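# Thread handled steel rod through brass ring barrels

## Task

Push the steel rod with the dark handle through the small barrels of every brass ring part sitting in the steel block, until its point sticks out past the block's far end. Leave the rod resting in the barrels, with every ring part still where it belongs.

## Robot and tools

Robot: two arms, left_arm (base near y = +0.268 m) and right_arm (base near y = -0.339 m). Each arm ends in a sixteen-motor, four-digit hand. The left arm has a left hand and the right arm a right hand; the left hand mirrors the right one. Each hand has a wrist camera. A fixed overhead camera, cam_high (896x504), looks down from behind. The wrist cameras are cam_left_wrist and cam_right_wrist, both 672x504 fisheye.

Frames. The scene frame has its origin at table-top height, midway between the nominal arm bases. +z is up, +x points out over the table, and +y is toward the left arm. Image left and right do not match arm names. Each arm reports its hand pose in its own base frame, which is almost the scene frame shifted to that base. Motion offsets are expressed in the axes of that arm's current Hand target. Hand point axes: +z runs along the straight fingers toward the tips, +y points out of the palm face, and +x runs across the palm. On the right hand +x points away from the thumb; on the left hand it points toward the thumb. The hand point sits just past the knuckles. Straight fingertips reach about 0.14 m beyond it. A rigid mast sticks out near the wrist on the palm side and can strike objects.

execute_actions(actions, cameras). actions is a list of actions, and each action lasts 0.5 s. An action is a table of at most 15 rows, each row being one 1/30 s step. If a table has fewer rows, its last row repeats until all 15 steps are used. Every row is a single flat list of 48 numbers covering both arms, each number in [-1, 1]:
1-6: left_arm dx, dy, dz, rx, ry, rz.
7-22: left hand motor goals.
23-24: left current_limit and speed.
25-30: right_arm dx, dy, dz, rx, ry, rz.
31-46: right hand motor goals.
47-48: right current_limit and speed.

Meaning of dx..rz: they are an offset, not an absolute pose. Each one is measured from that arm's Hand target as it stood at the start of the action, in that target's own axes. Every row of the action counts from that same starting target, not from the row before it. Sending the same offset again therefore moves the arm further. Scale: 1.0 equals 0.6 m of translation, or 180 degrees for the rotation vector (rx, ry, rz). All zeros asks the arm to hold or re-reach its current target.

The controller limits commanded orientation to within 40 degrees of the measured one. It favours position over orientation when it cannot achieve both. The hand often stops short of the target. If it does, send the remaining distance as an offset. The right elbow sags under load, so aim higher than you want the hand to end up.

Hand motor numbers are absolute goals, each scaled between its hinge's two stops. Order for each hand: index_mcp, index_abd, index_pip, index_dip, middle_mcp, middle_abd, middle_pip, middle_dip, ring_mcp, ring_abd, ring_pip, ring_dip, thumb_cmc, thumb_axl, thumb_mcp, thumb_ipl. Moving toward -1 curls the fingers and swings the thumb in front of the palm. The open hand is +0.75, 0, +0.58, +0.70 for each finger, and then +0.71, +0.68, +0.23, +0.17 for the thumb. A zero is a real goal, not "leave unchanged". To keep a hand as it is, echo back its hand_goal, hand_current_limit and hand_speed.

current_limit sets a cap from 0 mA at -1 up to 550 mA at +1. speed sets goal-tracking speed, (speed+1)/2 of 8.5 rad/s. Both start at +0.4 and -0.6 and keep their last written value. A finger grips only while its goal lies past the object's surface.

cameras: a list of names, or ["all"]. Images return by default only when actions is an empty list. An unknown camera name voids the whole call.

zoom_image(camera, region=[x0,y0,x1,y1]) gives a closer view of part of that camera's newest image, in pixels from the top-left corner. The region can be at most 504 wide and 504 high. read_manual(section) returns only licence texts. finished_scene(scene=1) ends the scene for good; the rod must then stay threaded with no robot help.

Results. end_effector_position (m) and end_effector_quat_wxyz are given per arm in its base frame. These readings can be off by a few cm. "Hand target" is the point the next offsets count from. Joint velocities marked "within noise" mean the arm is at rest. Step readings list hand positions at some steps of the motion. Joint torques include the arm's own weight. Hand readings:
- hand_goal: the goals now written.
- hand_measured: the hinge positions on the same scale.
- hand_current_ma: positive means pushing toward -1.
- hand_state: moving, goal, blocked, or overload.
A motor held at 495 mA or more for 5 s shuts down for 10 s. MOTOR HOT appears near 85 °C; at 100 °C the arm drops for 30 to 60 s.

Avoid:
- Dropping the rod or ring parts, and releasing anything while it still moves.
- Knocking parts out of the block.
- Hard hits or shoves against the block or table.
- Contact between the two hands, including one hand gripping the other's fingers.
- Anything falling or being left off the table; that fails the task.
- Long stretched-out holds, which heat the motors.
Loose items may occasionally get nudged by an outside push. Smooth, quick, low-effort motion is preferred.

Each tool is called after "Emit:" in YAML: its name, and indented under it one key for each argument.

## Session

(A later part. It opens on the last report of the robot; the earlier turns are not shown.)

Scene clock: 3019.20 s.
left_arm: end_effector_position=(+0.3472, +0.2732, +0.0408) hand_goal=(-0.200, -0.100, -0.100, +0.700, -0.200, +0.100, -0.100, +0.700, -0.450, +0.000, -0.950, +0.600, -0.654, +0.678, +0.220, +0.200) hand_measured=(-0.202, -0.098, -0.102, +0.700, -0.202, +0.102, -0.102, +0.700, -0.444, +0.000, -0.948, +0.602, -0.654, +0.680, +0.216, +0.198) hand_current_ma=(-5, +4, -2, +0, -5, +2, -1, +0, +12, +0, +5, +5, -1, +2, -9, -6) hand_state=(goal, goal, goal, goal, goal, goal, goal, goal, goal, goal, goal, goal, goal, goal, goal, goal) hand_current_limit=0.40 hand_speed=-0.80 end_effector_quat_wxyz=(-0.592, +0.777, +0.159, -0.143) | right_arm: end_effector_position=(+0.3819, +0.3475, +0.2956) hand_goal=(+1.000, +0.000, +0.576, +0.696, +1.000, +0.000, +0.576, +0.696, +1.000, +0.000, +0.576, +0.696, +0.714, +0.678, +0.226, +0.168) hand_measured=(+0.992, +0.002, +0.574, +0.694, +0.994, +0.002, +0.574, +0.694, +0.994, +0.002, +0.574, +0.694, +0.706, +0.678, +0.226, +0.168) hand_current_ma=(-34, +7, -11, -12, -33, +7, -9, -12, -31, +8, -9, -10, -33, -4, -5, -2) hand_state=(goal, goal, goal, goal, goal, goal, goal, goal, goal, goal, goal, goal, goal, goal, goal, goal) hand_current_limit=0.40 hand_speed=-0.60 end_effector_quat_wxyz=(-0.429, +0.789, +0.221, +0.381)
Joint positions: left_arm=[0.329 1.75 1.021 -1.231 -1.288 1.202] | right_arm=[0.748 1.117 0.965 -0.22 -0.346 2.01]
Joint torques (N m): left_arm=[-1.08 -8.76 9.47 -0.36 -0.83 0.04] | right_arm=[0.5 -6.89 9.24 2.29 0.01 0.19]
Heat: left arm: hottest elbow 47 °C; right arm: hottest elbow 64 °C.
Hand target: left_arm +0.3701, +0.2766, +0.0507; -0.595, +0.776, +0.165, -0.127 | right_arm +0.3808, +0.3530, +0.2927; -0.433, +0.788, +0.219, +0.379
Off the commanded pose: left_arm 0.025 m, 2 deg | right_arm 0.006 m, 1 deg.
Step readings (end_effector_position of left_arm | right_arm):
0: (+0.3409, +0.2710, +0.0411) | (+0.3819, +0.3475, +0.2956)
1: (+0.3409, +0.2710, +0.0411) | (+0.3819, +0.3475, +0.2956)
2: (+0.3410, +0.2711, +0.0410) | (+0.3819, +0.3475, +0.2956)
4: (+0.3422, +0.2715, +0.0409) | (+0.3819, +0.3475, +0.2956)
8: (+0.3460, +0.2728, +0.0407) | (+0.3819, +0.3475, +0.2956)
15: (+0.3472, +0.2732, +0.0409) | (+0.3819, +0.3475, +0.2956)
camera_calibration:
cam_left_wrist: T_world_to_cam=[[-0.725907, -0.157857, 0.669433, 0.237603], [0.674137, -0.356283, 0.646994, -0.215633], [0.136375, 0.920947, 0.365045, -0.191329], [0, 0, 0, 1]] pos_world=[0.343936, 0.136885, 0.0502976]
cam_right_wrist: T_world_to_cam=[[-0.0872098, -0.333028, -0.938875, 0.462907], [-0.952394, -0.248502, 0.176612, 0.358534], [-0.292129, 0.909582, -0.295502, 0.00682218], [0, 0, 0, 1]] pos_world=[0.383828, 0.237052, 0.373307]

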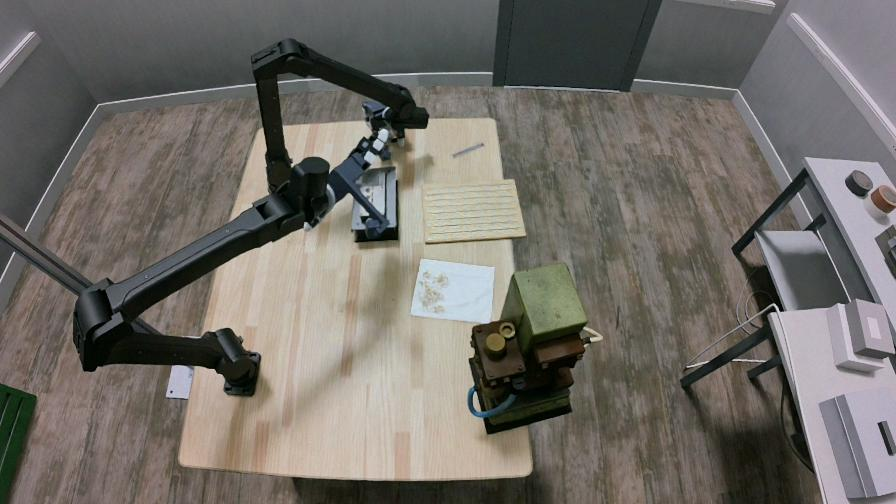

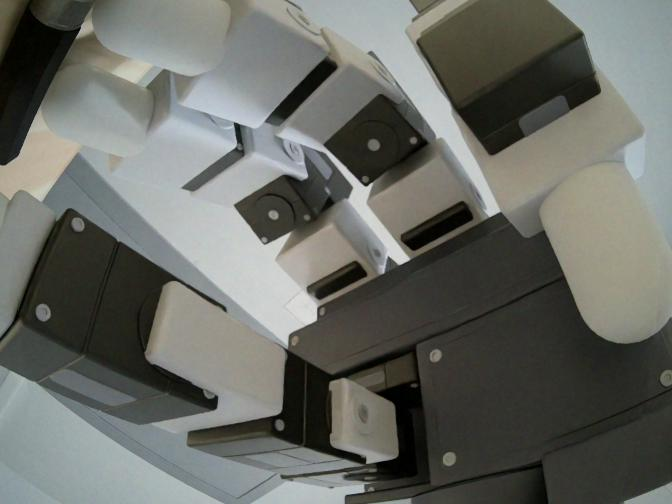

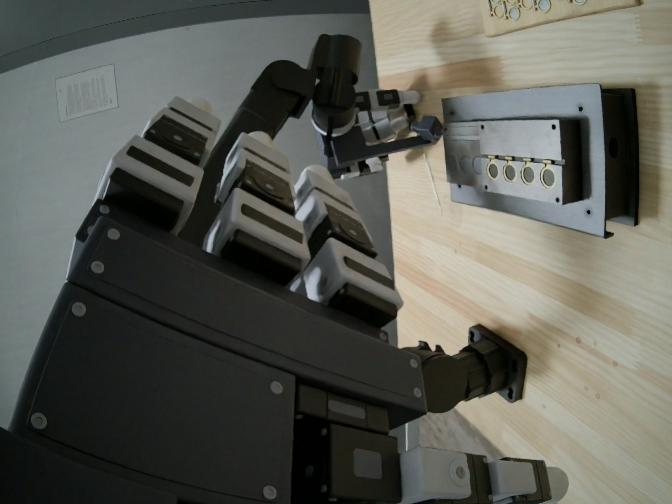

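Emit:
execute_actions:
  actions:
    - [[0,0,0,0,0,0,-0.43,-0.1,0.2,0.7,-0.43,0.1,0.2,0.7,-0.45,0,-0.95,0.6,-0.655,0.678,0.12,0.19,0.4,-0.8,0,0,0,0,0,0,1,0,0.576,0.696,1,0,0.576,0.696,1,0,0.576,0.696,0.714,0.678,0.226,0.168,0.4,-0.6]]
    - [[0,0,0,0,0,0,-0.60,-0.1,0.26,0.7,-0.60,0.1,0.26,0.7,-0.45,0,-0.95,0.6,-0.655,0.678,0.03,0.18,0.5,-0.9,0,0,0,0,0,0,1,0,0.576,0.696,1,0,0.576,0.696,1,0,0.576,0.696,0.714,0.678,0.226,0.168,0.4,-0.6]]
  cameras: ["cam_right_wrist","cam_high","cam_left_wrist"]

Emit:
zoom_image:
  camera: "cam_right_wrist"
  region: [350, 70, 470, 160]

Emit:
zoom_image:
  camera: "cam_left_wrist"
  region: [0, 0, 240, 180]

Scene clock: 3032.87 s.
left_arm: end_effector_position=(+0.3478, +0.2737, +0.0414) hand_goal=(-0.600, -0.100, +0.260, +0.700, -0.600, +0.100, +0.260, +0.700, -0.450, +0.000, -0.950, +0.600, -0.654, +0.678, +0.030, +0.180) hand_measured=(-0.516, -0.096, +0.284, +0.708, -0.512, +0.090, +0.280, +0.710, -0.444, +0.000, -0.948, +0.602, -0.654, +0.680, +0.114, +0.210) hand_current_ma=(+329, +7, +66, +18, +345, -21, +50, +24, +12, +0, +5, +5, +1, +2, +413, +127) hand_state=(blocked, goal, blocked, goal, blocked, goal, goal, goal, goal, goal, goal, goal, goal, goal, blocked, blocked) hand_current_limit=0.50 hand_speed=-0.90 end_effector_quat_wxyz=(-0.593, +0.777, +0.159, -0.142) | right_arm: end_effector_position=(+0.3819, +0.3475, +0.2956) hand_goal=(+1.000, +0.000, +0.576, +0.696, +1.000, +0.000, +0.576, +0.696, +1.000, +0.000, +0.576, +0.696, +0.714, +0.678, +0.226, +0.168) hand_measured=(+0.992, +0.002, +0.574, +0.694, +0.994, +0.002, +0.574, +0.694, +0.994, +0.002, +0.574, +0.694, +0.706, +0.678, +0.226, +0.168) hand_current_ma=(-34, +7, -11, -12, -33, +7, -9, -12, -31, +8, -9, -10, -33, -4, -5, -2) hand_state=(goal, goal, goal, goal, goal, goal, goal, goal, goal, goal, goal, goal, goal, goal, goal, goal) hand_current_limit=0.40 hand_speed=-0.60 end_effector_quat_wxyz=(-0.429, +0.789, +0.221, +0.381)
Joint positions: left_arm=[0.329 1.75 1.024 -1.232 -1.29 1.203] | right_arm=[0.748 1.117 0.965 -0.22 -0.346 2.01]
Joint torques (N m): left_arm=[-1.2 -9.23 9.39 -0.39 -0.74 0.05] | right_arm=[0.5 -6.83 9.22 2.29 0.01 0.19]
Heat: left arm: hottest elbow 48 °C; right arm: hottest elbow 64 °C.
Hand target: left_arm +0.3700, +0.2766, +0.0507; -0.595, +0.776, +0.165, -0.127 | right_arm +0.3808, +0.3530, +0.2927; -0.433, +0.788, +0.219, +0.379
Off the commanded pose: left_arm 0.024 m, 2 deg | right_arm 0.006 m, 1 deg.
Step readings (end_effector_position of left_arm | right_arm):
0: (+0.3471, +0.2732, +0.0406) | (+0.3819, +0.3475, +0.2956)
1: (+0.3471, +0.2732, +0.0406) | (+0.3819, +0.3475, +0.2956)
2: (+0.3471, +0.2732, +0.0406) | (+0.3819, +0.3475, +0.2956)
4: (+0.3471, +0.2732, +0.0406) | (+0.3819, +0.3475, +0.2956)
8: (+0.3471, +0.2732, +0.0406) | (+0.3819, +0.3475, +0.2956)
15: (+0.3476, +0.2734, +0.0410) | (+0.3819, +0.3475, +0.2956)
16: (+0.3476, +0.2734, +0.0410) | (+0.3819, +0.3475, +0.2956)
17: (+0.3476, +0.2734, +0.0410) | (+0.3819, +0.3475, +0.2956)
19: (+0.3476, +0.2735, +0.0411) | (+0.3819, +0.3475, +0.2956)
23: (+0.3478, +0.2737, +0.0415) | (+0.3819, +0.3475, +0.2956)
30: (+0.3478, +0.2737, +0.0415) | (+0.3819, +0.3475, +0.2956)
camera_calibration:
cam_left_wrist: T_world_to_cam=[[-0.725357, -0.158418, 0.669896, 0.237625], [0.674465, -0.35819, 0.645598, -0.215873], [0.137676, 0.920111, 0.366663, -0.192325], [0, 0, 0, 1]] pos_world=[0.34444, 0.137281, 0.0507015]
cam_right_wrist: T_world_to_cam=[[-0.0872098, -0.333028, -0.938875, 0.462907], [-0.952394, -0.248502, 0.176612, 0.358534], [-0.292129, 0.909582, -0.295502, 0.00682218], [0, 0, 0, 1]] pos_world=[0.383828, 0.237052, 0.373307]

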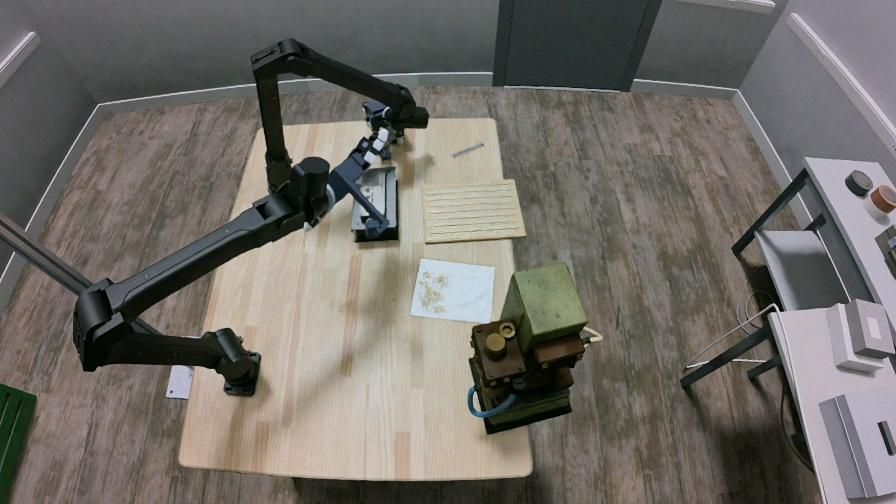

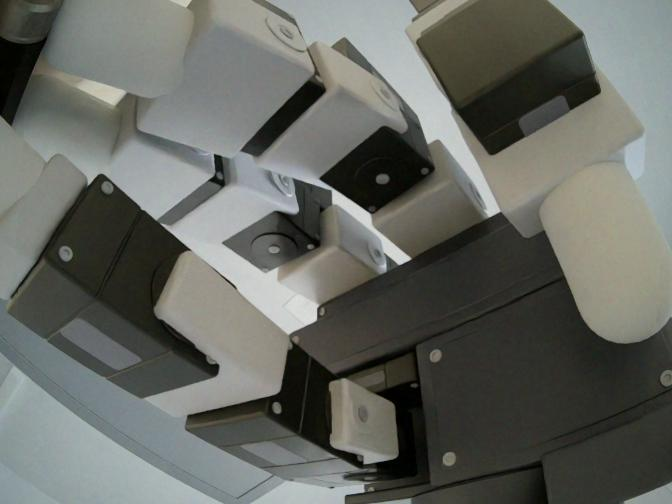

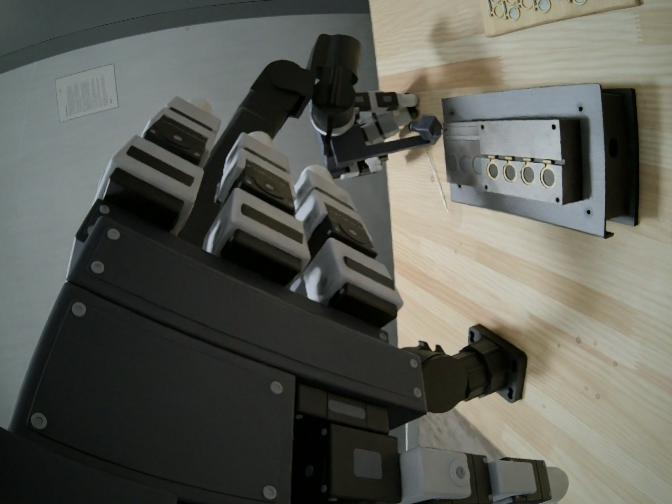

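Scaled by 4.200 from the camera's 672x504 image, which has a finer 960x720 frame.

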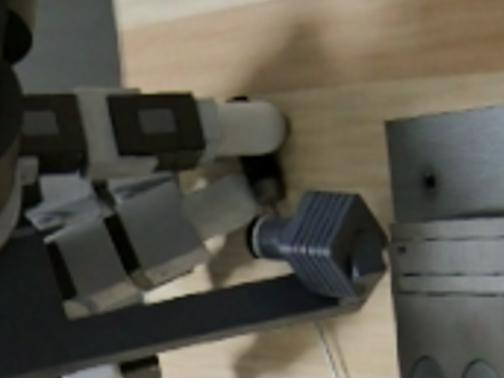

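Scaled by 2.100 from the camera's 672x504 image, which has a finer 960x720 frame.

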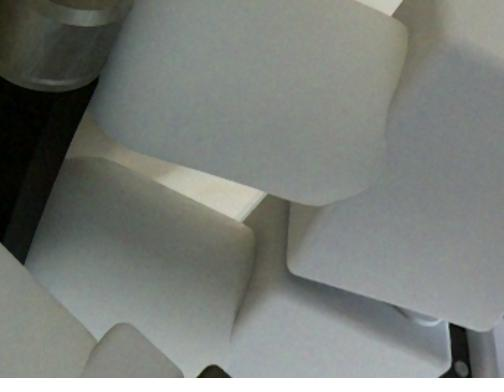

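Emit:
execute_actions:
  actions:
    - [[0,0,0,0,0,0,-0.70,-0.1,0.26,0.7,-0.70,0.1,0.26,0.7,-0.45,0,-0.95,0.6,-0.655,0.678,-0.06,0.17,0.65,-0.9,0,0,0,0,0,0,1,0,0.576,0.696,1,0,0.576,0.696,1,0,0.576,0.696,0.714,0.678,0.226,0.168,0.4,-0.6]]
  cameras: ["cam_right_wrist","cam_left_wrist"]

Emit:
zoom_image:
  camera: "cam_right_wrist"
  region: [350, 70, 470, 220]

Emit:
zoom_image:
  camera: "cam_left_wrist"
  region: [0, 0, 240, 180]

Scene clock: 3037.33 s.
left_arm: end_effector_position=(+0.3478, +0.2737, +0.0414) hand_goal=(-0.700, -0.100, +0.260, +0.700, -0.700, +0.100, +0.260, +0.700, -0.450, +0.000, -0.950, +0.600, -0.654, +0.678, -0.060, +0.170) hand_measured=(-0.526, -0.094, +0.292, +0.712, -0.522, +0.090, +0.286, +0.714, -0.444, +0.000, -0.948, +0.602, -0.654, +0.680, +0.114, +0.212) hand_current_ma=(+454, +8, +94, +27, +454, -21, +69, +35, +12, +0, +5, +5, +1, +2, +454, +182) hand_state=(blocked, goal, blocked, goal, blocked, goal, blocked, goal, goal, goal, goal, goal, goal, goal, blocked, blocked) hand_current_limit=0.65 hand_speed=-0.90 end_effector_quat_wxyz=(-0.593, +0.777, +0.159, -0.142) | right_arm: end_effector_position=(+0.3819, +0.3475, +0.2956) hand_goal=(+1.000, +0.000, +0.576, +0.696, +1.000, +0.000, +0.576, +0.696, +1.000, +0.000, +0.576, +0.696, +0.714, +0.678, +0.226, +0.168) hand_measured=(+0.992, +0.002, +0.574, +0.694, +0.994, +0.002, +0.574, +0.694, +0.994, +0.002, +0.574, +0.694, +0.706, +0.678, +0.226, +0.168) hand_current_ma=(-34, +7, -11, -12, -33, +7, -9, -12, -31, +8, -9, -10, -33, -4, -5, -2) hand_state=(goal, goal, goal, goal, goal, goal, goal, goal, goal, goal, goal, goal, goal, goal, goal, goal) hand_current_limit=0.40 hand_speed=-0.60 end_effector_quat_wxyz=(-0.429, +0.789, +0.221, +0.381)
Joint positions: left_arm=[0.329 1.75 1.024 -1.232 -1.29 1.203] | right_arm=[0.748 1.117 0.965 -0.22 -0.346 2.01]
Joint torques (N m): left_arm=[-0.73 -9.64 9.35 -0.29 -0.72 0.03] | right_arm=[0.5 -6.83 9.24 2.29 0 0.19]
Heat: left arm: hottest elbow 48 °C; right arm: hottest elbow 64 °C.
Hand target: left_arm +0.3700, +0.2766, +0.0507; -0.595, +0.776, +0.165, -0.127 | right_arm +0.3808, +0.3530, +0.2927; -0.433, +0.788, +0.219, +0.379
Off the commanded pose: left_arm 0.024 m, 2 deg | right_arm 0.006 m, 1 deg.
Step readings (end_effector_position of left_arm | right_arm):
0: (+0.3478, +0.2737, +0.0414) | (+0.3819, +0.3475, +0.2956)
1: (+0.3478, +0.2737, +0.0414) | (+0.3819, +0.3475, +0.2956)
2: (+0.3478, +0.2737, +0.0414) | (+0.3819, +0.3475, +0.2956)
4: (+0.3478, +0.2737, +0.0414) | (+0.3819, +0.3475, +0.2956)
8: (+0.3478, +0.2737, +0.0414) | (+0.3819, +0.3475, +0.2956)
15: (+0.3478, +0.2737, +0.0414) | (+0.3819, +0.3475, +0.2956)
camera_calibration:
cam_left_wrist: T_world_to_cam=[[-0.725357, -0.158418, 0.669896, 0.237625], [0.674465, -0.35819, 0.645598, -0.215873], [0.137676, 0.920111, 0.366663, -0.192325], [0, 0, 0, 1]] pos_world=[0.34444, 0.137281, 0.0507015]
cam_right_wrist: T_world_to_cam=[[-0.0872098, -0.333028, -0.938875, 0.462907], [-0.952394, -0.248502, 0.176612, 0.358534], [-0.292129, 0.909582, -0.295502, 0.00682218], [0, 0, 0, 1]] pos_world=[0.383828, 0.237052, 0.373307]
Images, in order (width x height): cam_left_wrist 672x504, cam_right_wrist 672x504.

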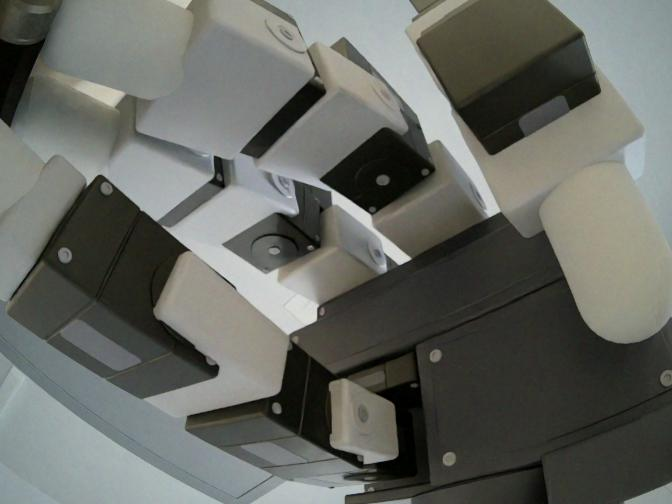

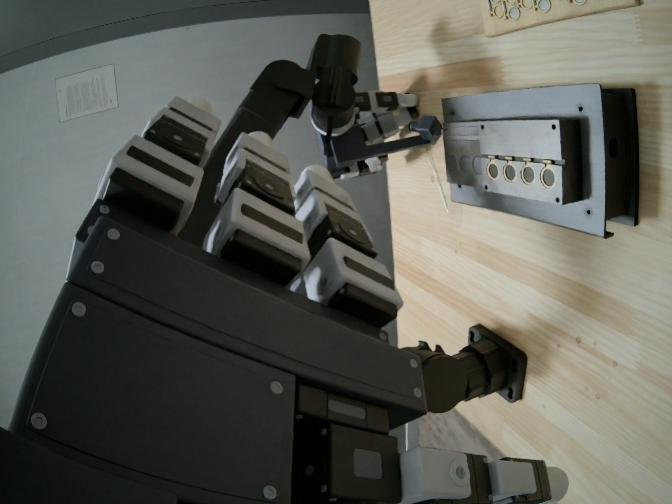

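Scaled by 3.360 from the camera's 672x504 image, which has a finer 960x720 frame.

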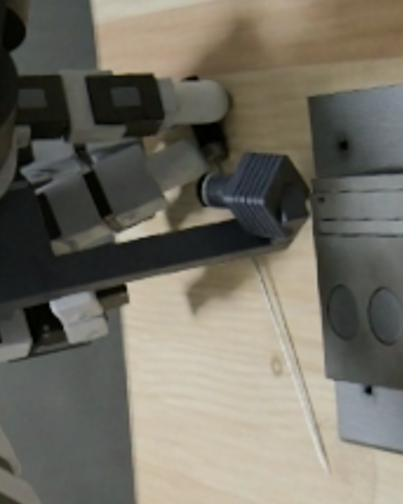

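Scaled by 2.100 from the camera's 672x504 image, which has a finer 960x720 frame.

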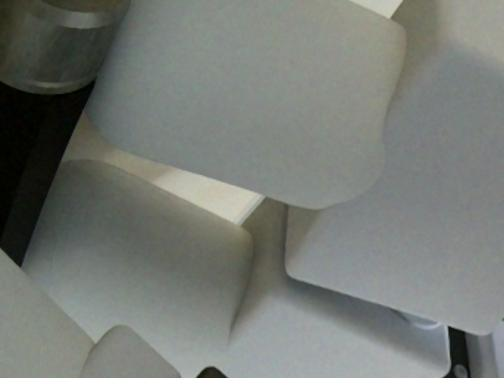

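Emit:
execute_actions:
  actions:
    - [[-0.0248,-0.081,-0.0197,0,0,0,-0.70,-0.1,0.26,0.7,-0.70,0.1,0.26,0.7,-0.45,0,-0.95,0.6,-0.655,0.678,-0.06,0.17,0.65,-0.9,0,0,0,0,0,0,1,0,0.576,0.696,1,0,0.576,0.696,1,0,0.576,0.696,0.714,0.678,0.226,0.168,0.4,-0.6]]
  cameras: ["cam_right_wrist","cam_high","cam_left_wrist"]

Emit:
zoom_image:
  camera: "cam_right_wrist"
  region: [350, 70, 470, 220]

Emit:
zoom_image:
  camera: "cam_high"
  region: [330, 100, 430, 175]

Scene clock: 3042.57 s.
left_arm: end_effector_position=(+0.3338, +0.2686, +0.0833) hand_goal=(-0.700, -0.100, +0.260, +0.700, -0.700, +0.100, +0.260, +0.700, -0.450, +0.000, -0.950, +0.600, -0.654, +0.678, -0.060, +0.170) hand_measured=(-0.526, -0.094, +0.292, +0.712, -0.522, +0.090, +0.286, +0.714, -0.444, +0.000, -0.948, +0.602, -0.652, +0.680, +0.114, +0.212) hand_current_ma=(+454, +9, +95, +28, +454, -21, +69, +35, +12, +0, +5, +5, +1, +2, +454, +183) hand_state=(blocked, goal, blocked, goal, blocked, goal, blocked, goal, goal, goal, goal, goal, goal, goal, blocked, blocked) hand_current_limit=0.65 hand_speed=-0.90 end_effector_quat_wxyz=(-0.592, +0.777, +0.155, -0.147) | right_arm: end_effector_position=(+0.3819, +0.3475, +0.2956) hand_goal=(+1.000, +0.000, +0.576, +0.696, +1.000, +0.000, +0.576, +0.696, +1.000, +0.000, +0.576, +0.696, +0.714, +0.678, +0.226, +0.168) hand_measured=(+0.992, +0.002, +0.574, +0.694, +0.994, +0.002, +0.574, +0.694, +0.994, +0.002, +0.574, +0.694, +0.706, +0.678, +0.226, +0.168) hand_current_ma=(-34, +7, -11, -12, -33, +7, -9, -12, -31, +8, -9, -10, -33, -4, -5, -2) hand_state=(goal, goal, goal, goal, goal, goal, goal, goal, goal, goal, goal, goal, goal, goal, goal, goal) hand_current_limit=0.40 hand_speed=-0.60 end_effector_quat_wxyz=(-0.429, +0.789, +0.221, +0.381)
Joint positions: left_arm=[0.329 1.649 1.024 -1.341 -1.289 1.208] | right_arm=[0.748 1.117 0.965 -0.22 -0.346 2.01]
Joint torques (N m): left_arm=[-0.67 -9.58 10.25 -0.58 -0.78 0.04] | right_arm=[0.5 -6.89 9.24 2.3 0.01 0.19]
Heat: left arm: hottest elbow 47 °C; right arm: hottest elbow 64 °C.
Hand target: left_arm +0.3560, +0.2717, +0.1006; -0.595, +0.776, +0.165, -0.127 | right_arm +0.3808, +0.3530, +0.2927; -0.433, +0.788, +0.219, +0.379
Off the commanded pose: left_arm 0.028 m, 3 deg | right_arm 0.006 m, 1 deg.
Step readings (end_effector_position of left_arm | right_arm):
0: (+0.3478, +0.2737, +0.0414) | (+0.3819, +0.3475, +0.2956)
1: (+0.3477, +0.2737, +0.0414) | (+0.3819, +0.3475, +0.2956)
2: (+0.3469, +0.2734, +0.0418) | (+0.3819, +0.3475, +0.2956)
4: (+0.3434, +0.2720, +0.0465) | (+0.3819, +0.3475, +0.2956)
8: (+0.3391, +0.2705, +0.0675) | (+0.3819, +0.3475, +0.2956)
15: (+0.3351, +0.2691, +0.0831) | (+0.3819, +0.3475, +0.2956)
camera_calibration:
cam_left_wrist: T_world_to_cam=[[-0.718217, -0.154057, 0.67855, 0.194357], [0.681138, -0.354922, 0.640376, -0.237936], [0.142178, 0.922115, 0.359846, -0.202575], [0, 0, 0, 1]] pos_world=[0.33046, 0.13229, 0.0933835]
cam_right_wrist: T_world_to_cam=[[-0.0872098, -0.333028, -0.938875, 0.462907], [-0.952394, -0.248502, 0.176612, 0.358534], [-0.292129, 0.909582, -0.295502, 0.00682218], [0, 0, 0, 1]] pos_world=[0.383828, 0.237052, 0.373307]

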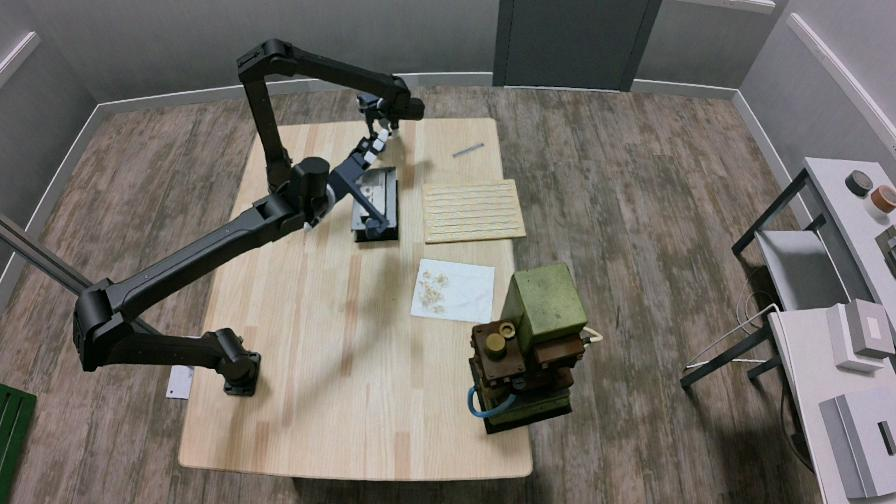

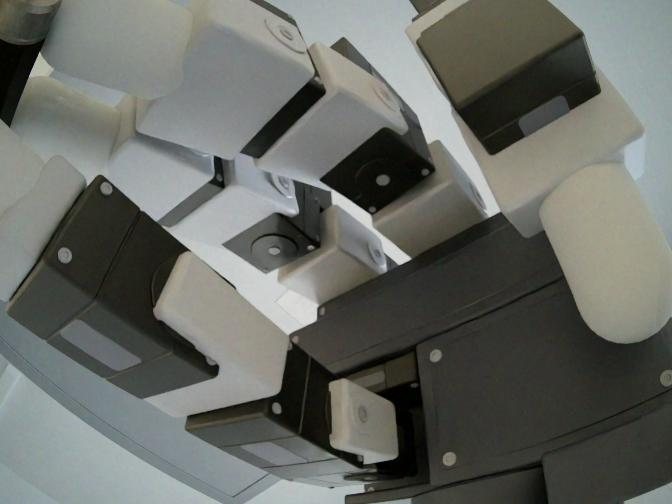

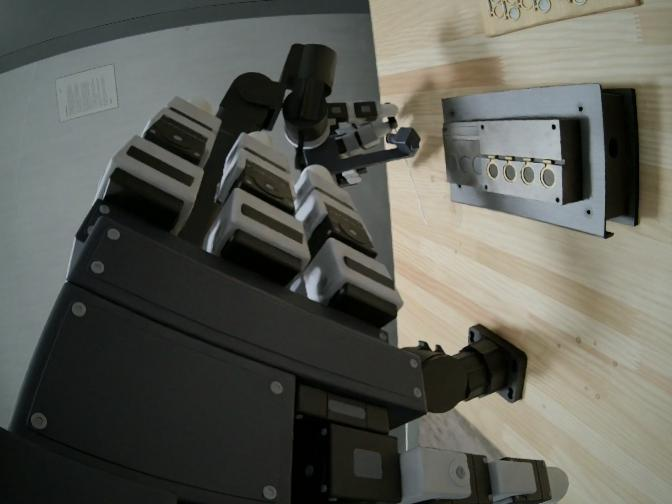

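Scaled by 3.360 from the camera's 672x504 image, which has a finer 960x720 frame.

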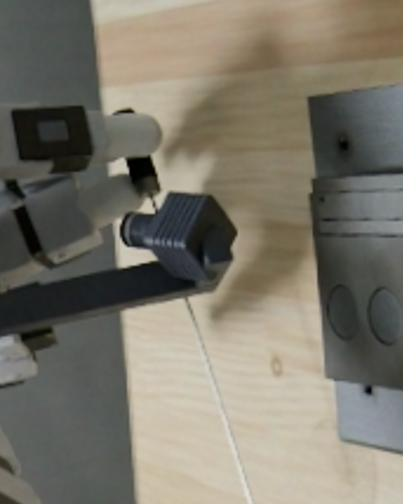

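Scaled by 5.040 from the camera's 896x504 image, which has a finer 1280x720 frame.

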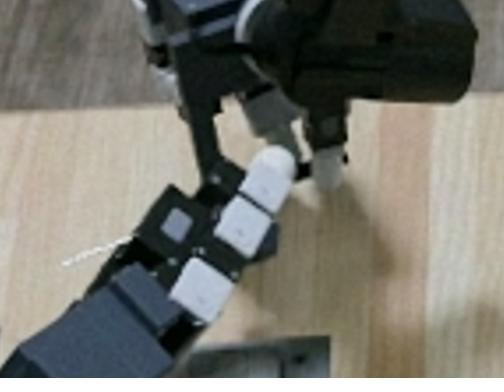

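Emit:
execute_actions:
  actions:
    - [[-0.067,-0.1082,-0.0108,-0.0813,-0.0986,-0.0827,-0.70,-0.1,0.26,0.7,-0.70,0.1,0.26,0.7,-0.45,0,-0.95,0.6,-0.655,0.678,-0.06,0.17,0.65,-0.9,0,0,0,0,0,0,1,0,0.576,0.696,1,0,0.576,0.696,1,0,0.576,0.696,0.714,0.678,0.226,0.168,0.4,-0.6]]
    - [[-0.0755,-0.0237,0.0218,-0.0813,-0.0986,-0.0827,-0.70,-0.1,0.26,0.7,-0.70,0.1,0.26,0.7,-0.45,0,-0.95,0.6,-0.655,0.678,-0.06,0.17,0.65,-0.9,0,0,0,0,0,0,1,0,0.576,0.696,1,0,0.576,0.696,1,0,0.576,0.696,0.714,0.678,0.226,0.168,0.4,-0.6]]
  cameras: ["cam_right_wrist","cam_high","cam_left_wrist"]

Scene clock: 3080.37 s.
left_arm: end_effector_position=(+0.2757, +0.2450, +0.1657) hand_goal=(-0.700, -0.100, +0.260, +0.700, -0.700, +0.100, +0.260, +0.700, -0.450, +0.000, -0.950, +0.600, -0.654, +0.678, -0.060, +0.170) hand_measured=(-0.526, -0.094, +0.294, +0.712, -0.522, +0.090, +0.288, +0.716, -0.444, +0.000, -0.948, +0.602, -0.654, +0.680, +0.114, +0.212) hand_current_ma=(+454, +10, +96, +28, +454, -20, +75, +37, +12, +0, +5, +5, +1, +2, +454, +183) hand_state=(blocked, goal, blocked, goal, blocked, goal, blocked, goal, goal, goal, goal, goal, goal, goal, blocked, blocked) hand_current_limit=0.65 hand_speed=-0.90 end_effector_quat_wxyz=(-0.317, +0.764, +0.543, -0.141) | right_arm: end_effector_position=(+0.3819, +0.3475, +0.2956) hand_goal=(+1.000, +0.000, +0.576, +0.696, +1.000, +0.000, +0.576, +0.696, +1.000, +0.000, +0.576, +0.696, +0.714, +0.678, +0.226, +0.168) hand_measured=(+0.992, +0.002, +0.574, +0.694, +0.994, +0.002, +0.574, +0.694, +0.994, +0.002, +0.574, +0.694, +0.706, +0.678, +0.226, +0.168) hand_current_ma=(-34, +7, -11, -12, -33, +7, -9, -12, -31, +8, -9, -10, -33, -4, -5, -2) hand_state=(goal, goal, goal, goal, goal, goal, goal, goal, goal, goal, goal, goal, goal, goal, goal, goal) hand_current_limit=0.40 hand_speed=-0.60 end_effector_quat_wxyz=(-0.429, +0.789, +0.221, +0.381)
Joint positions: left_arm=[0.549 1.368 1.109 -1.694 -0.614 0.762] | right_arm=[0.748 1.117 0.965 -0.22 -0.346 2.01]
Joint torques (N m): left_arm=[0.67 -7.12 6.97 -0.53 -0.31 -0.13] | right_arm=[0.5 -6.89 9.22 2.29 0 0.2]
Heat: left arm: hottest elbow 47 °C; right arm: hottest elbow 64 °C.
Hand target: left_arm +0.2699, +0.2450, +0.1650; -0.320, +0.756, +0.549, -0.155 | right_arm +0.3808, +0.3530, +0.2927; -0.433, +0.788, +0.219, +0.379
Off the commanded pose: left_arm 0.006 m, 2 deg | right_arm 0.006 m, 1 deg.
joint sent to its limit (left arm) — joint 4 (wrist pitch), lower limit. The joint targets still meet the commanded pose.
Step readings (end_effector_position of left_arm | right_arm):
0: (+0.3337, +0.2686, +0.0833) | (+0.3819, +0.3475, +0.2956)
1: (+0.3335, +0.2676, +0.0826) | (+0.3819, +0.3475, +0.2956)
2: (+0.3323, +0.2620, +0.0795) | (+0.3819, +0.3475, +0.2956)
4: (+0.3243, +0.2480, +0.0805) | (+0.3819, +0.3475, +0.2956)
8: (+0.3036, +0.2457, +0.1197) | (+0.3819, +0.3475, +0.2956)
15: (+0.2991, +0.2559, +0.1549) | (+0.3819, +0.3475, +0.2956)
16: (+0.2989, +0.2544, +0.1529) | (+0.3819, +0.3475, +0.2956)
17: (+0.2991, +0.2482, +0.1481) | (+0.3819, +0.3475, +0.2956)
19: (+0.2972, +0.2339, +0.1408) | (+0.3819, +0.3475, +0.2956)
23: (+0.2862, +0.2372, +0.1523) | (+0.3819, +0.3475, +0.2956)
30: (+0.2770, +0.2450, +0.1675) | (+0.3819, +0.3475, +0.2956)
camera_calibration:
cam_left_wrist: T_world_to_cam=[[-0.76096, -0.553435, 0.3386, 0.25902], [0.230232, 0.257582, 0.938427, -0.334566], [-0.606575, 0.792062, -0.068591, 0.1071], [0, 0, 0, 1]] pos_world=[0.339095, 0.144699, 0.233607]
cam_right_wrist: T_world_to_cam=[[-0.0872098, -0.333028, -0.938875, 0.462907], [-0.952394, -0.248502, 0.176612, 0.358534], [-0.292129, 0.909582, -0.295502, 0.00682218], [0, 0, 0, 1]] pos_world=[0.383828, 0.237052, 0.373307]

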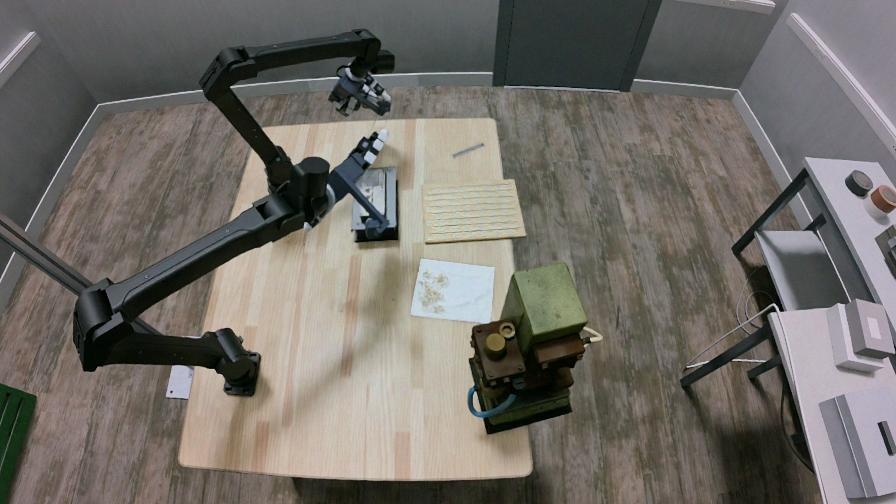

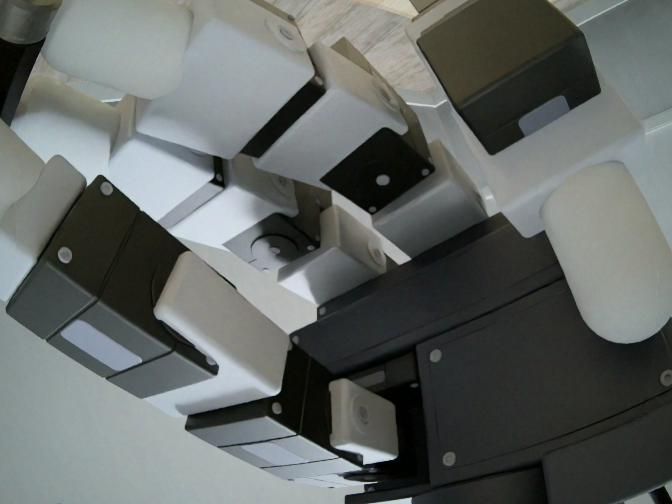

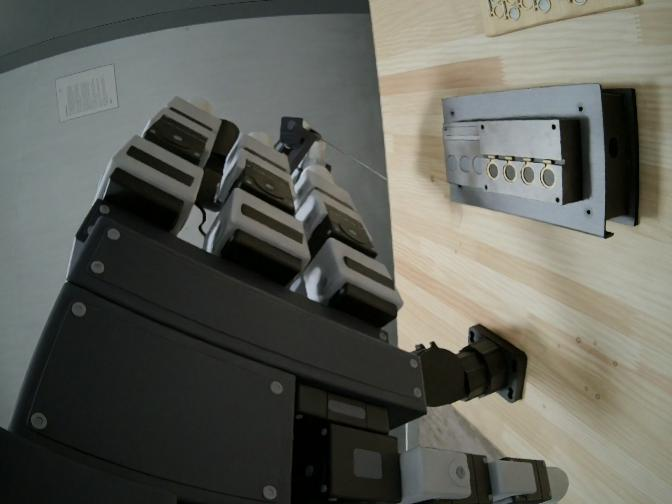

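Emit:
execute_actions:
  actions:
    - [[-0.094,0.0127,0.0632,-0.0813,-0.0986,-0.0827,-0.70,-0.1,0.26,0.7,-0.70,0.1,0.26,0.7,-0.45,0,-0.95,0.6,-0.655,0.678,-0.06,0.17,0.65,-0.9,0,0,0,0,0,0,1,0,0.576,0.696,1,0,0.576,0.696,1,0,0.576,0.696,0.714,0.678,0.226,0.168,0.4,-0.6]]
  cameras: ["all"]

Emit:
zoom_image:
  camera: "cam_high"
  region: [320, 80, 440, 180]

Emit:
zoom_image:
  camera: "cam_right_wrist"
  region: [330, 80, 490, 200]

Scene clock: 3085.50 s.
left_arm: end_effector_position=(+0.2372, +0.1997, +0.1252) hand_goal=(-0.700, -0.100, +0.260, +0.700, -0.700, +0.100, +0.260, +0.700, -0.450, +0.000, -0.950, +0.600, -0.654, +0.678, -0.060, +0.170) hand_measured=(-0.526, -0.094, +0.294, +0.712, -0.522, +0.090, +0.288, +0.716, -0.444, +0.000, -0.948, +0.602, -0.652, +0.680, +0.114, +0.212) hand_current_ma=(+454, +11, +97, +28, +454, -19, +76, +38, +12, +0, +5, +5, +1, +2, +454, +183) hand_state=(blocked, goal, blocked, goal, blocked, goal, blocked, goal, goal, goal, goal, goal, goal, goal, blocked, blocked) hand_current_limit=0.65 hand_speed=-0.90 end_effector_quat_wxyz=(-0.152, +0.689, +0.689, -0.162) | right_arm: end_effector_position=(+0.3819, +0.3475, +0.2956) hand_goal=(+1.000, +0.000, +0.576, +0.696, +1.000, +0.000, +0.576, +0.696, +1.000, +0.000, +0.576, +0.696, +0.714, +0.678, +0.226, +0.168) hand_measured=(+0.992, +0.002, +0.574, +0.694, +0.994, +0.002, +0.574, +0.694, +0.994, +0.002, +0.574, +0.694, +0.706, +0.678, +0.226, +0.168) hand_current_ma=(-34, +7, -11, -12, -33, +7, -9, -12, -31, +8, -9, -10, -33, -4, -5, -2) hand_state=(goal, goal, goal, goal, goal, goal, goal, goal, goal, goal, goal, goal, goal, goal, goal, goal) hand_current_limit=0.40 hand_speed=-0.60 end_effector_quat_wxyz=(-0.429, +0.789, +0.221, +0.381)
Joint positions: left_arm=[0.652 1.236 0.908 -1.615 -0.255 0.604] | right_arm=[0.748 1.117 0.965 -0.22 -0.346 2.01]
Joint torques (N m): left_arm=[1.26 -5.36 6.64 0.38 0 -0.07] | right_arm=[0.5 -6.95 9.24 2.29 0.01 0.19]
Heat: left arm: hottest elbow 47 °C; right arm: hottest elbow 64 °C.
Hand target: left_arm +0.2336, +0.2030, +0.1251; -0.151, +0.681, +0.700, -0.156 | right_arm +0.3808, +0.3530, +0.2927; -0.433, +0.788, +0.219, +0.379
Off the commanded pose: left_arm 0.005 m, 2 deg | right_arm 0.006 m, 1 deg.
Step readings (end_effector_position of left_arm | right_arm):
0: (+0.2757, +0.2451, +0.1657) | (+0.3819, +0.3475, +0.2956)
1: (+0.2760, +0.2436, +0.1648) | (+0.3819, +0.3475, +0.2956)
2: (+0.2774, +0.2353, +0.1598) | (+0.3819, +0.3475, +0.2956)
4: (+0.2732, +0.2164, +0.1461) | (+0.3819, +0.3475, +0.2956)
8: (+0.2430, +0.1944, +0.1223) | (+0.3819, +0.3475, +0.2956)
15: (+0.2358, +0.1980, +0.1241) | (+0.3819, +0.3475, +0.2956)
camera_calibration:
cam_left_wrist: T_world_to_cam=[[-0.591017, -0.745108, 0.309051, 0.220072], [-0.109575, 0.45373, 0.884377, -0.227926], [-0.799182, 0.488818, -0.349808, 0.258201], [0, 0, 0, 1]] pos_world=[0.311441, 0.141181, 0.22388]
cam_right_wrist: T_world_to_cam=[[-0.0872098, -0.333028, -0.938875, 0.462907], [-0.952394, -0.248502, 0.176612, 0.358534], [-0.292129, 0.909582, -0.295502, 0.00682218], [0, 0, 0, 1]] pos_world=[0.383828, 0.237052, 0.373307]

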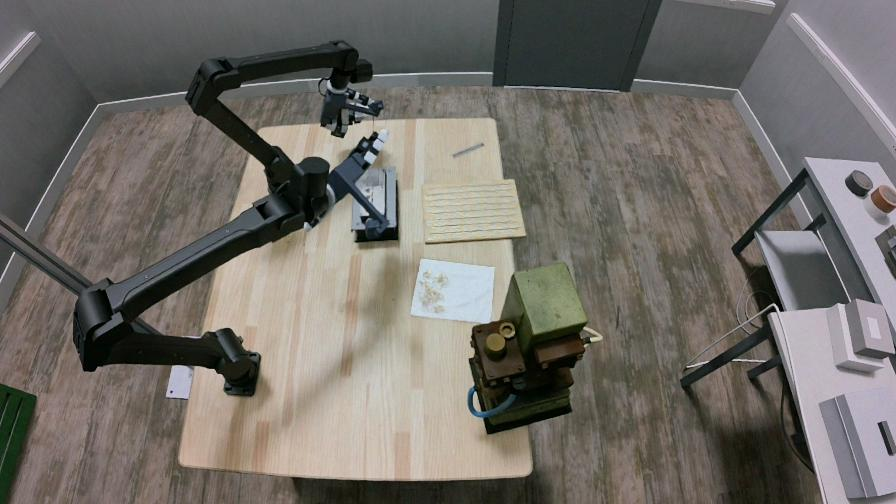

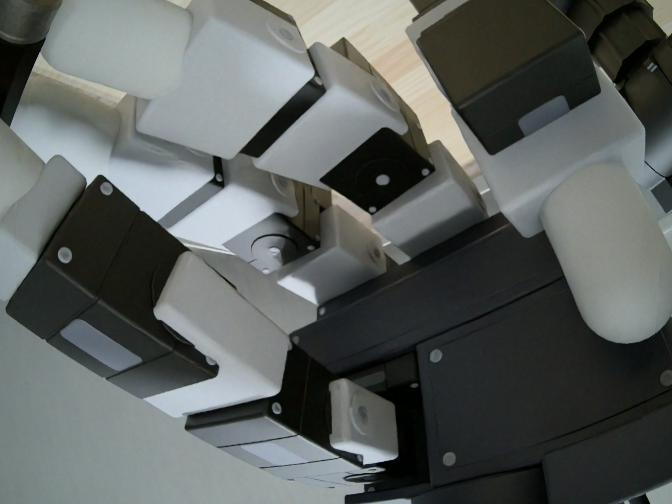

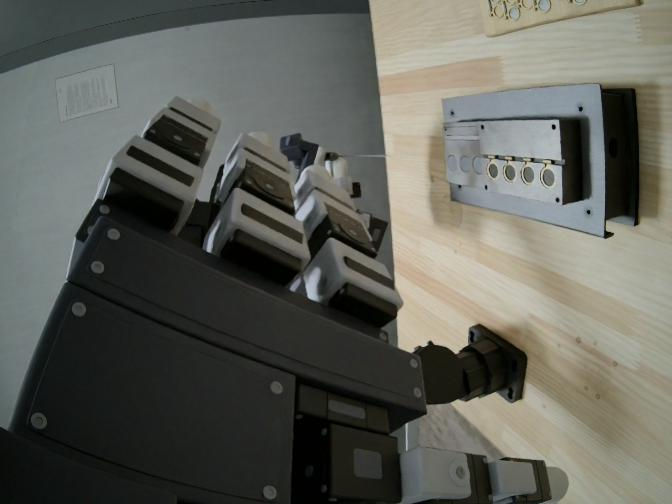

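Scaled by 4.200 from the camera's 896x504 image, which has a finer 1280x720 frame.

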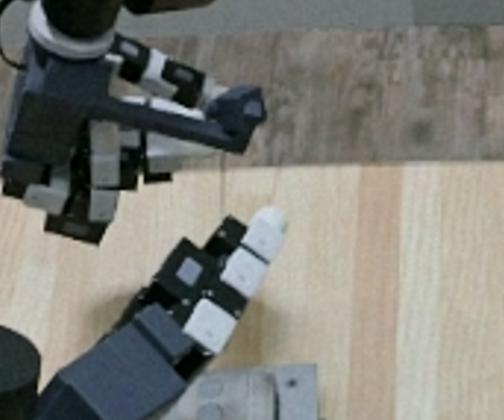

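Scaled by 3.150 from the camera's 672x504 image, which has a finer 960x720 frame.

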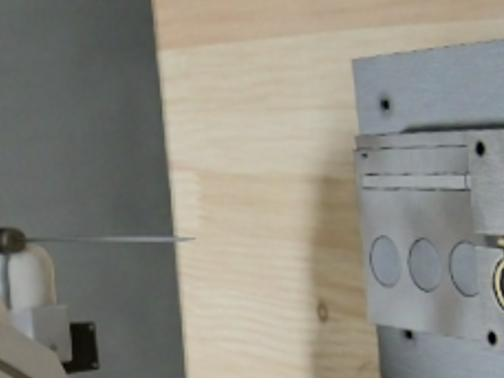

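Emit:
execute_actions:
  actions:
    - [[-0.075,0.0278,0.0643,0,0.0067,0.0144,-0.70,-0.1,0.26,0.7,-0.70,0.1,0.26,0.7,-0.45,0,-0.95,0.6,-0.655,0.678,-0.06,0.17,0.65,-0.9,0,0,0,0,0,0,1,0,0.576,0.696,1,0,0.576,0.696,1,0,0.576,0.696,0.714,0.678,0.226,0.168,0.4,-0.6]]
  cameras: ["cam_right_wrist","cam_high"]

Emit:
zoom_image:
  camera: "cam_right_wrist"
  region: [340, 90, 500, 210]

Emit:
zoom_image:
  camera: "cam_high"
  region: [320, 100, 420, 180]

Scene clock: 3121.27 s.
left_arm: end_effector_position=(+0.2291, +0.1593, +0.0808) hand_goal=(-0.700, -0.100, +0.260, +0.700, -0.700, +0.100, +0.260, +0.700, -0.450, +0.000, -0.950, +0.600, -0.654, +0.678, -0.060, +0.170) hand_measured=(-0.526, -0.094, +0.294, +0.712, -0.522, +0.090, +0.288, +0.716, -0.444, +0.000, -0.948, +0.602, -0.652, +0.680, +0.114, +0.212) hand_current_ma=(+454, +11, +97, +28, +454, -19, +76, +38, +12, +0, +5, +5, +2, +2, +454, +183) hand_state=(blocked, goal, blocked, goal, blocked, goal, blocked, goal, goal, goal, goal, goal, goal, goal, blocked, blocked) hand_current_limit=0.65 hand_speed=-0.90 end_effector_quat_wxyz=(-0.155, +0.696, +0.682, -0.163) | right_arm: end_effector_position=(+0.3819, +0.3475, +0.2956) hand_goal=(+1.000, +0.000, +0.576, +0.696, +1.000, +0.000, +0.576, +0.696, +1.000, +0.000, +0.576, +0.696, +0.714, +0.678, +0.226, +0.168) hand_measured=(+0.992, +0.002, +0.574, +0.694, +0.994, +0.002, +0.574, +0.694, +0.994, +0.002, +0.574, +0.694, +0.706, +0.678, +0.226, +0.168) hand_current_ma=(-34, +7, -11, -12, -33, +7, -9, -12, -31, +8, -9, -10, -33, -4, -5, -2) hand_state=(goal, goal, goal, goal, goal, goal, goal, goal, goal, goal, goal, goal, goal, goal, goal, goal) hand_current_limit=0.40 hand_speed=-0.60 end_effector_quat_wxyz=(-0.429, +0.789, +0.221, +0.381)
Joint positions: left_arm=[0.551 1.213 0.762 -1.517 -0.225 0.527] | right_arm=[0.748 1.117 0.965 -0.22 -0.346 2.01]
Joint torques (N m): left_arm=[-1.26 -4.72 6.8 0.44 -0.03 -0.07] | right_arm=[0.44 -6.95 9.22 2.29 0.01 0.19]
Heat: left arm: hottest elbow 46 °C; right arm: hottest elbow 64 °C.
Hand target: left_arm +0.2337, +0.1579, +0.0831; -0.154, +0.698, +0.682, -0.152 | right_arm +0.3808, +0.3530, +0.2927; -0.433, +0.788, +0.219, +0.379
Off the commanded pose: left_arm 0.005 m, 1 deg | right_arm 0.006 m, 1 deg.
Step readings (end_effector_position of left_arm | right_arm):
0: (+0.2372, +0.1998, +0.1252) | (+0.3819, +0.3475, +0.2956)
1: (+0.2370, +0.1995, +0.1246) | (+0.3819, +0.3475, +0.2956)
2: (+0.2370, +0.1986, +0.1223) | (+0.3819, +0.3475, +0.2956)
4: (+0.2342, +0.1914, +0.1114) | (+0.3819, +0.3475, +0.2956)
8: (+0.2248, +0.1642, +0.0866) | (+0.3819, +0.3475, +0.2956)
15: (+0.2287, +0.1579, +0.0807) | (+0.3819, +0.3475, +0.2956)
camera_calibration:
cam_right_wrist: T_world_to_cam=[[-0.0872098, -0.333028, -0.938875, 0.462907], [-0.952394, -0.248502, 0.176612, 0.358534], [-0.292129, 0.909582, -0.295502, 0.00682218], [0, 0, 0, 1]] pos_world=[0.383828, 0.237052, 0.373307]
Images, in order (width x height): cam_high 896x504, cam_right_wrist 672x504.

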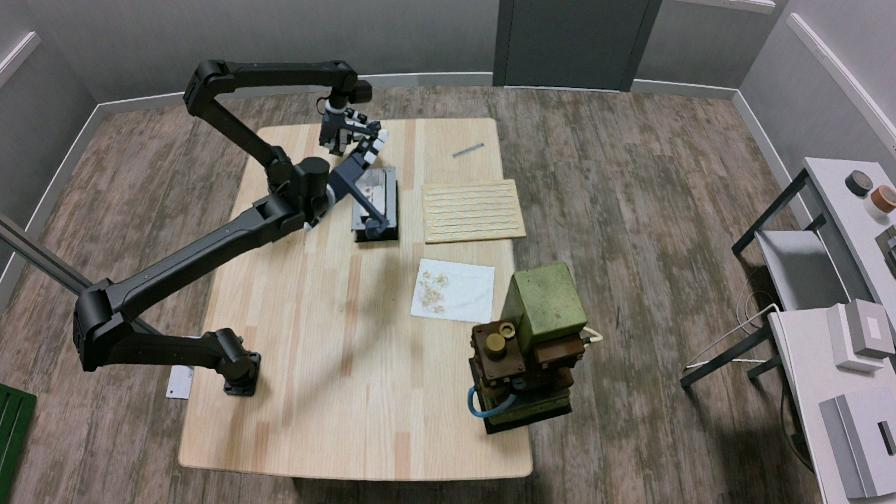

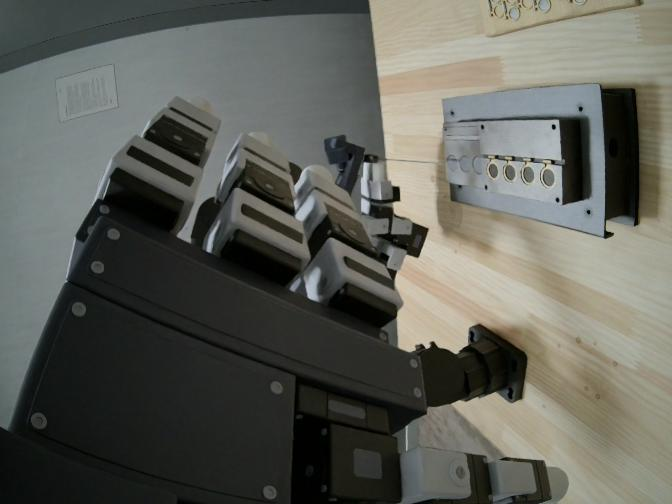

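Scaled by 3.150 from the camera's 672x504 image, which has a finer 960x720 frame.

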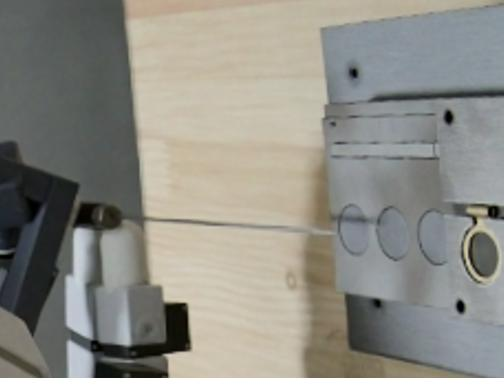

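Scaled by 5.040 from the camera's 896x504 image, which has a finer 1280x720 frame.

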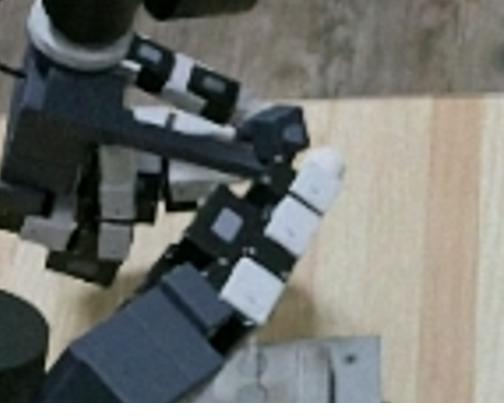

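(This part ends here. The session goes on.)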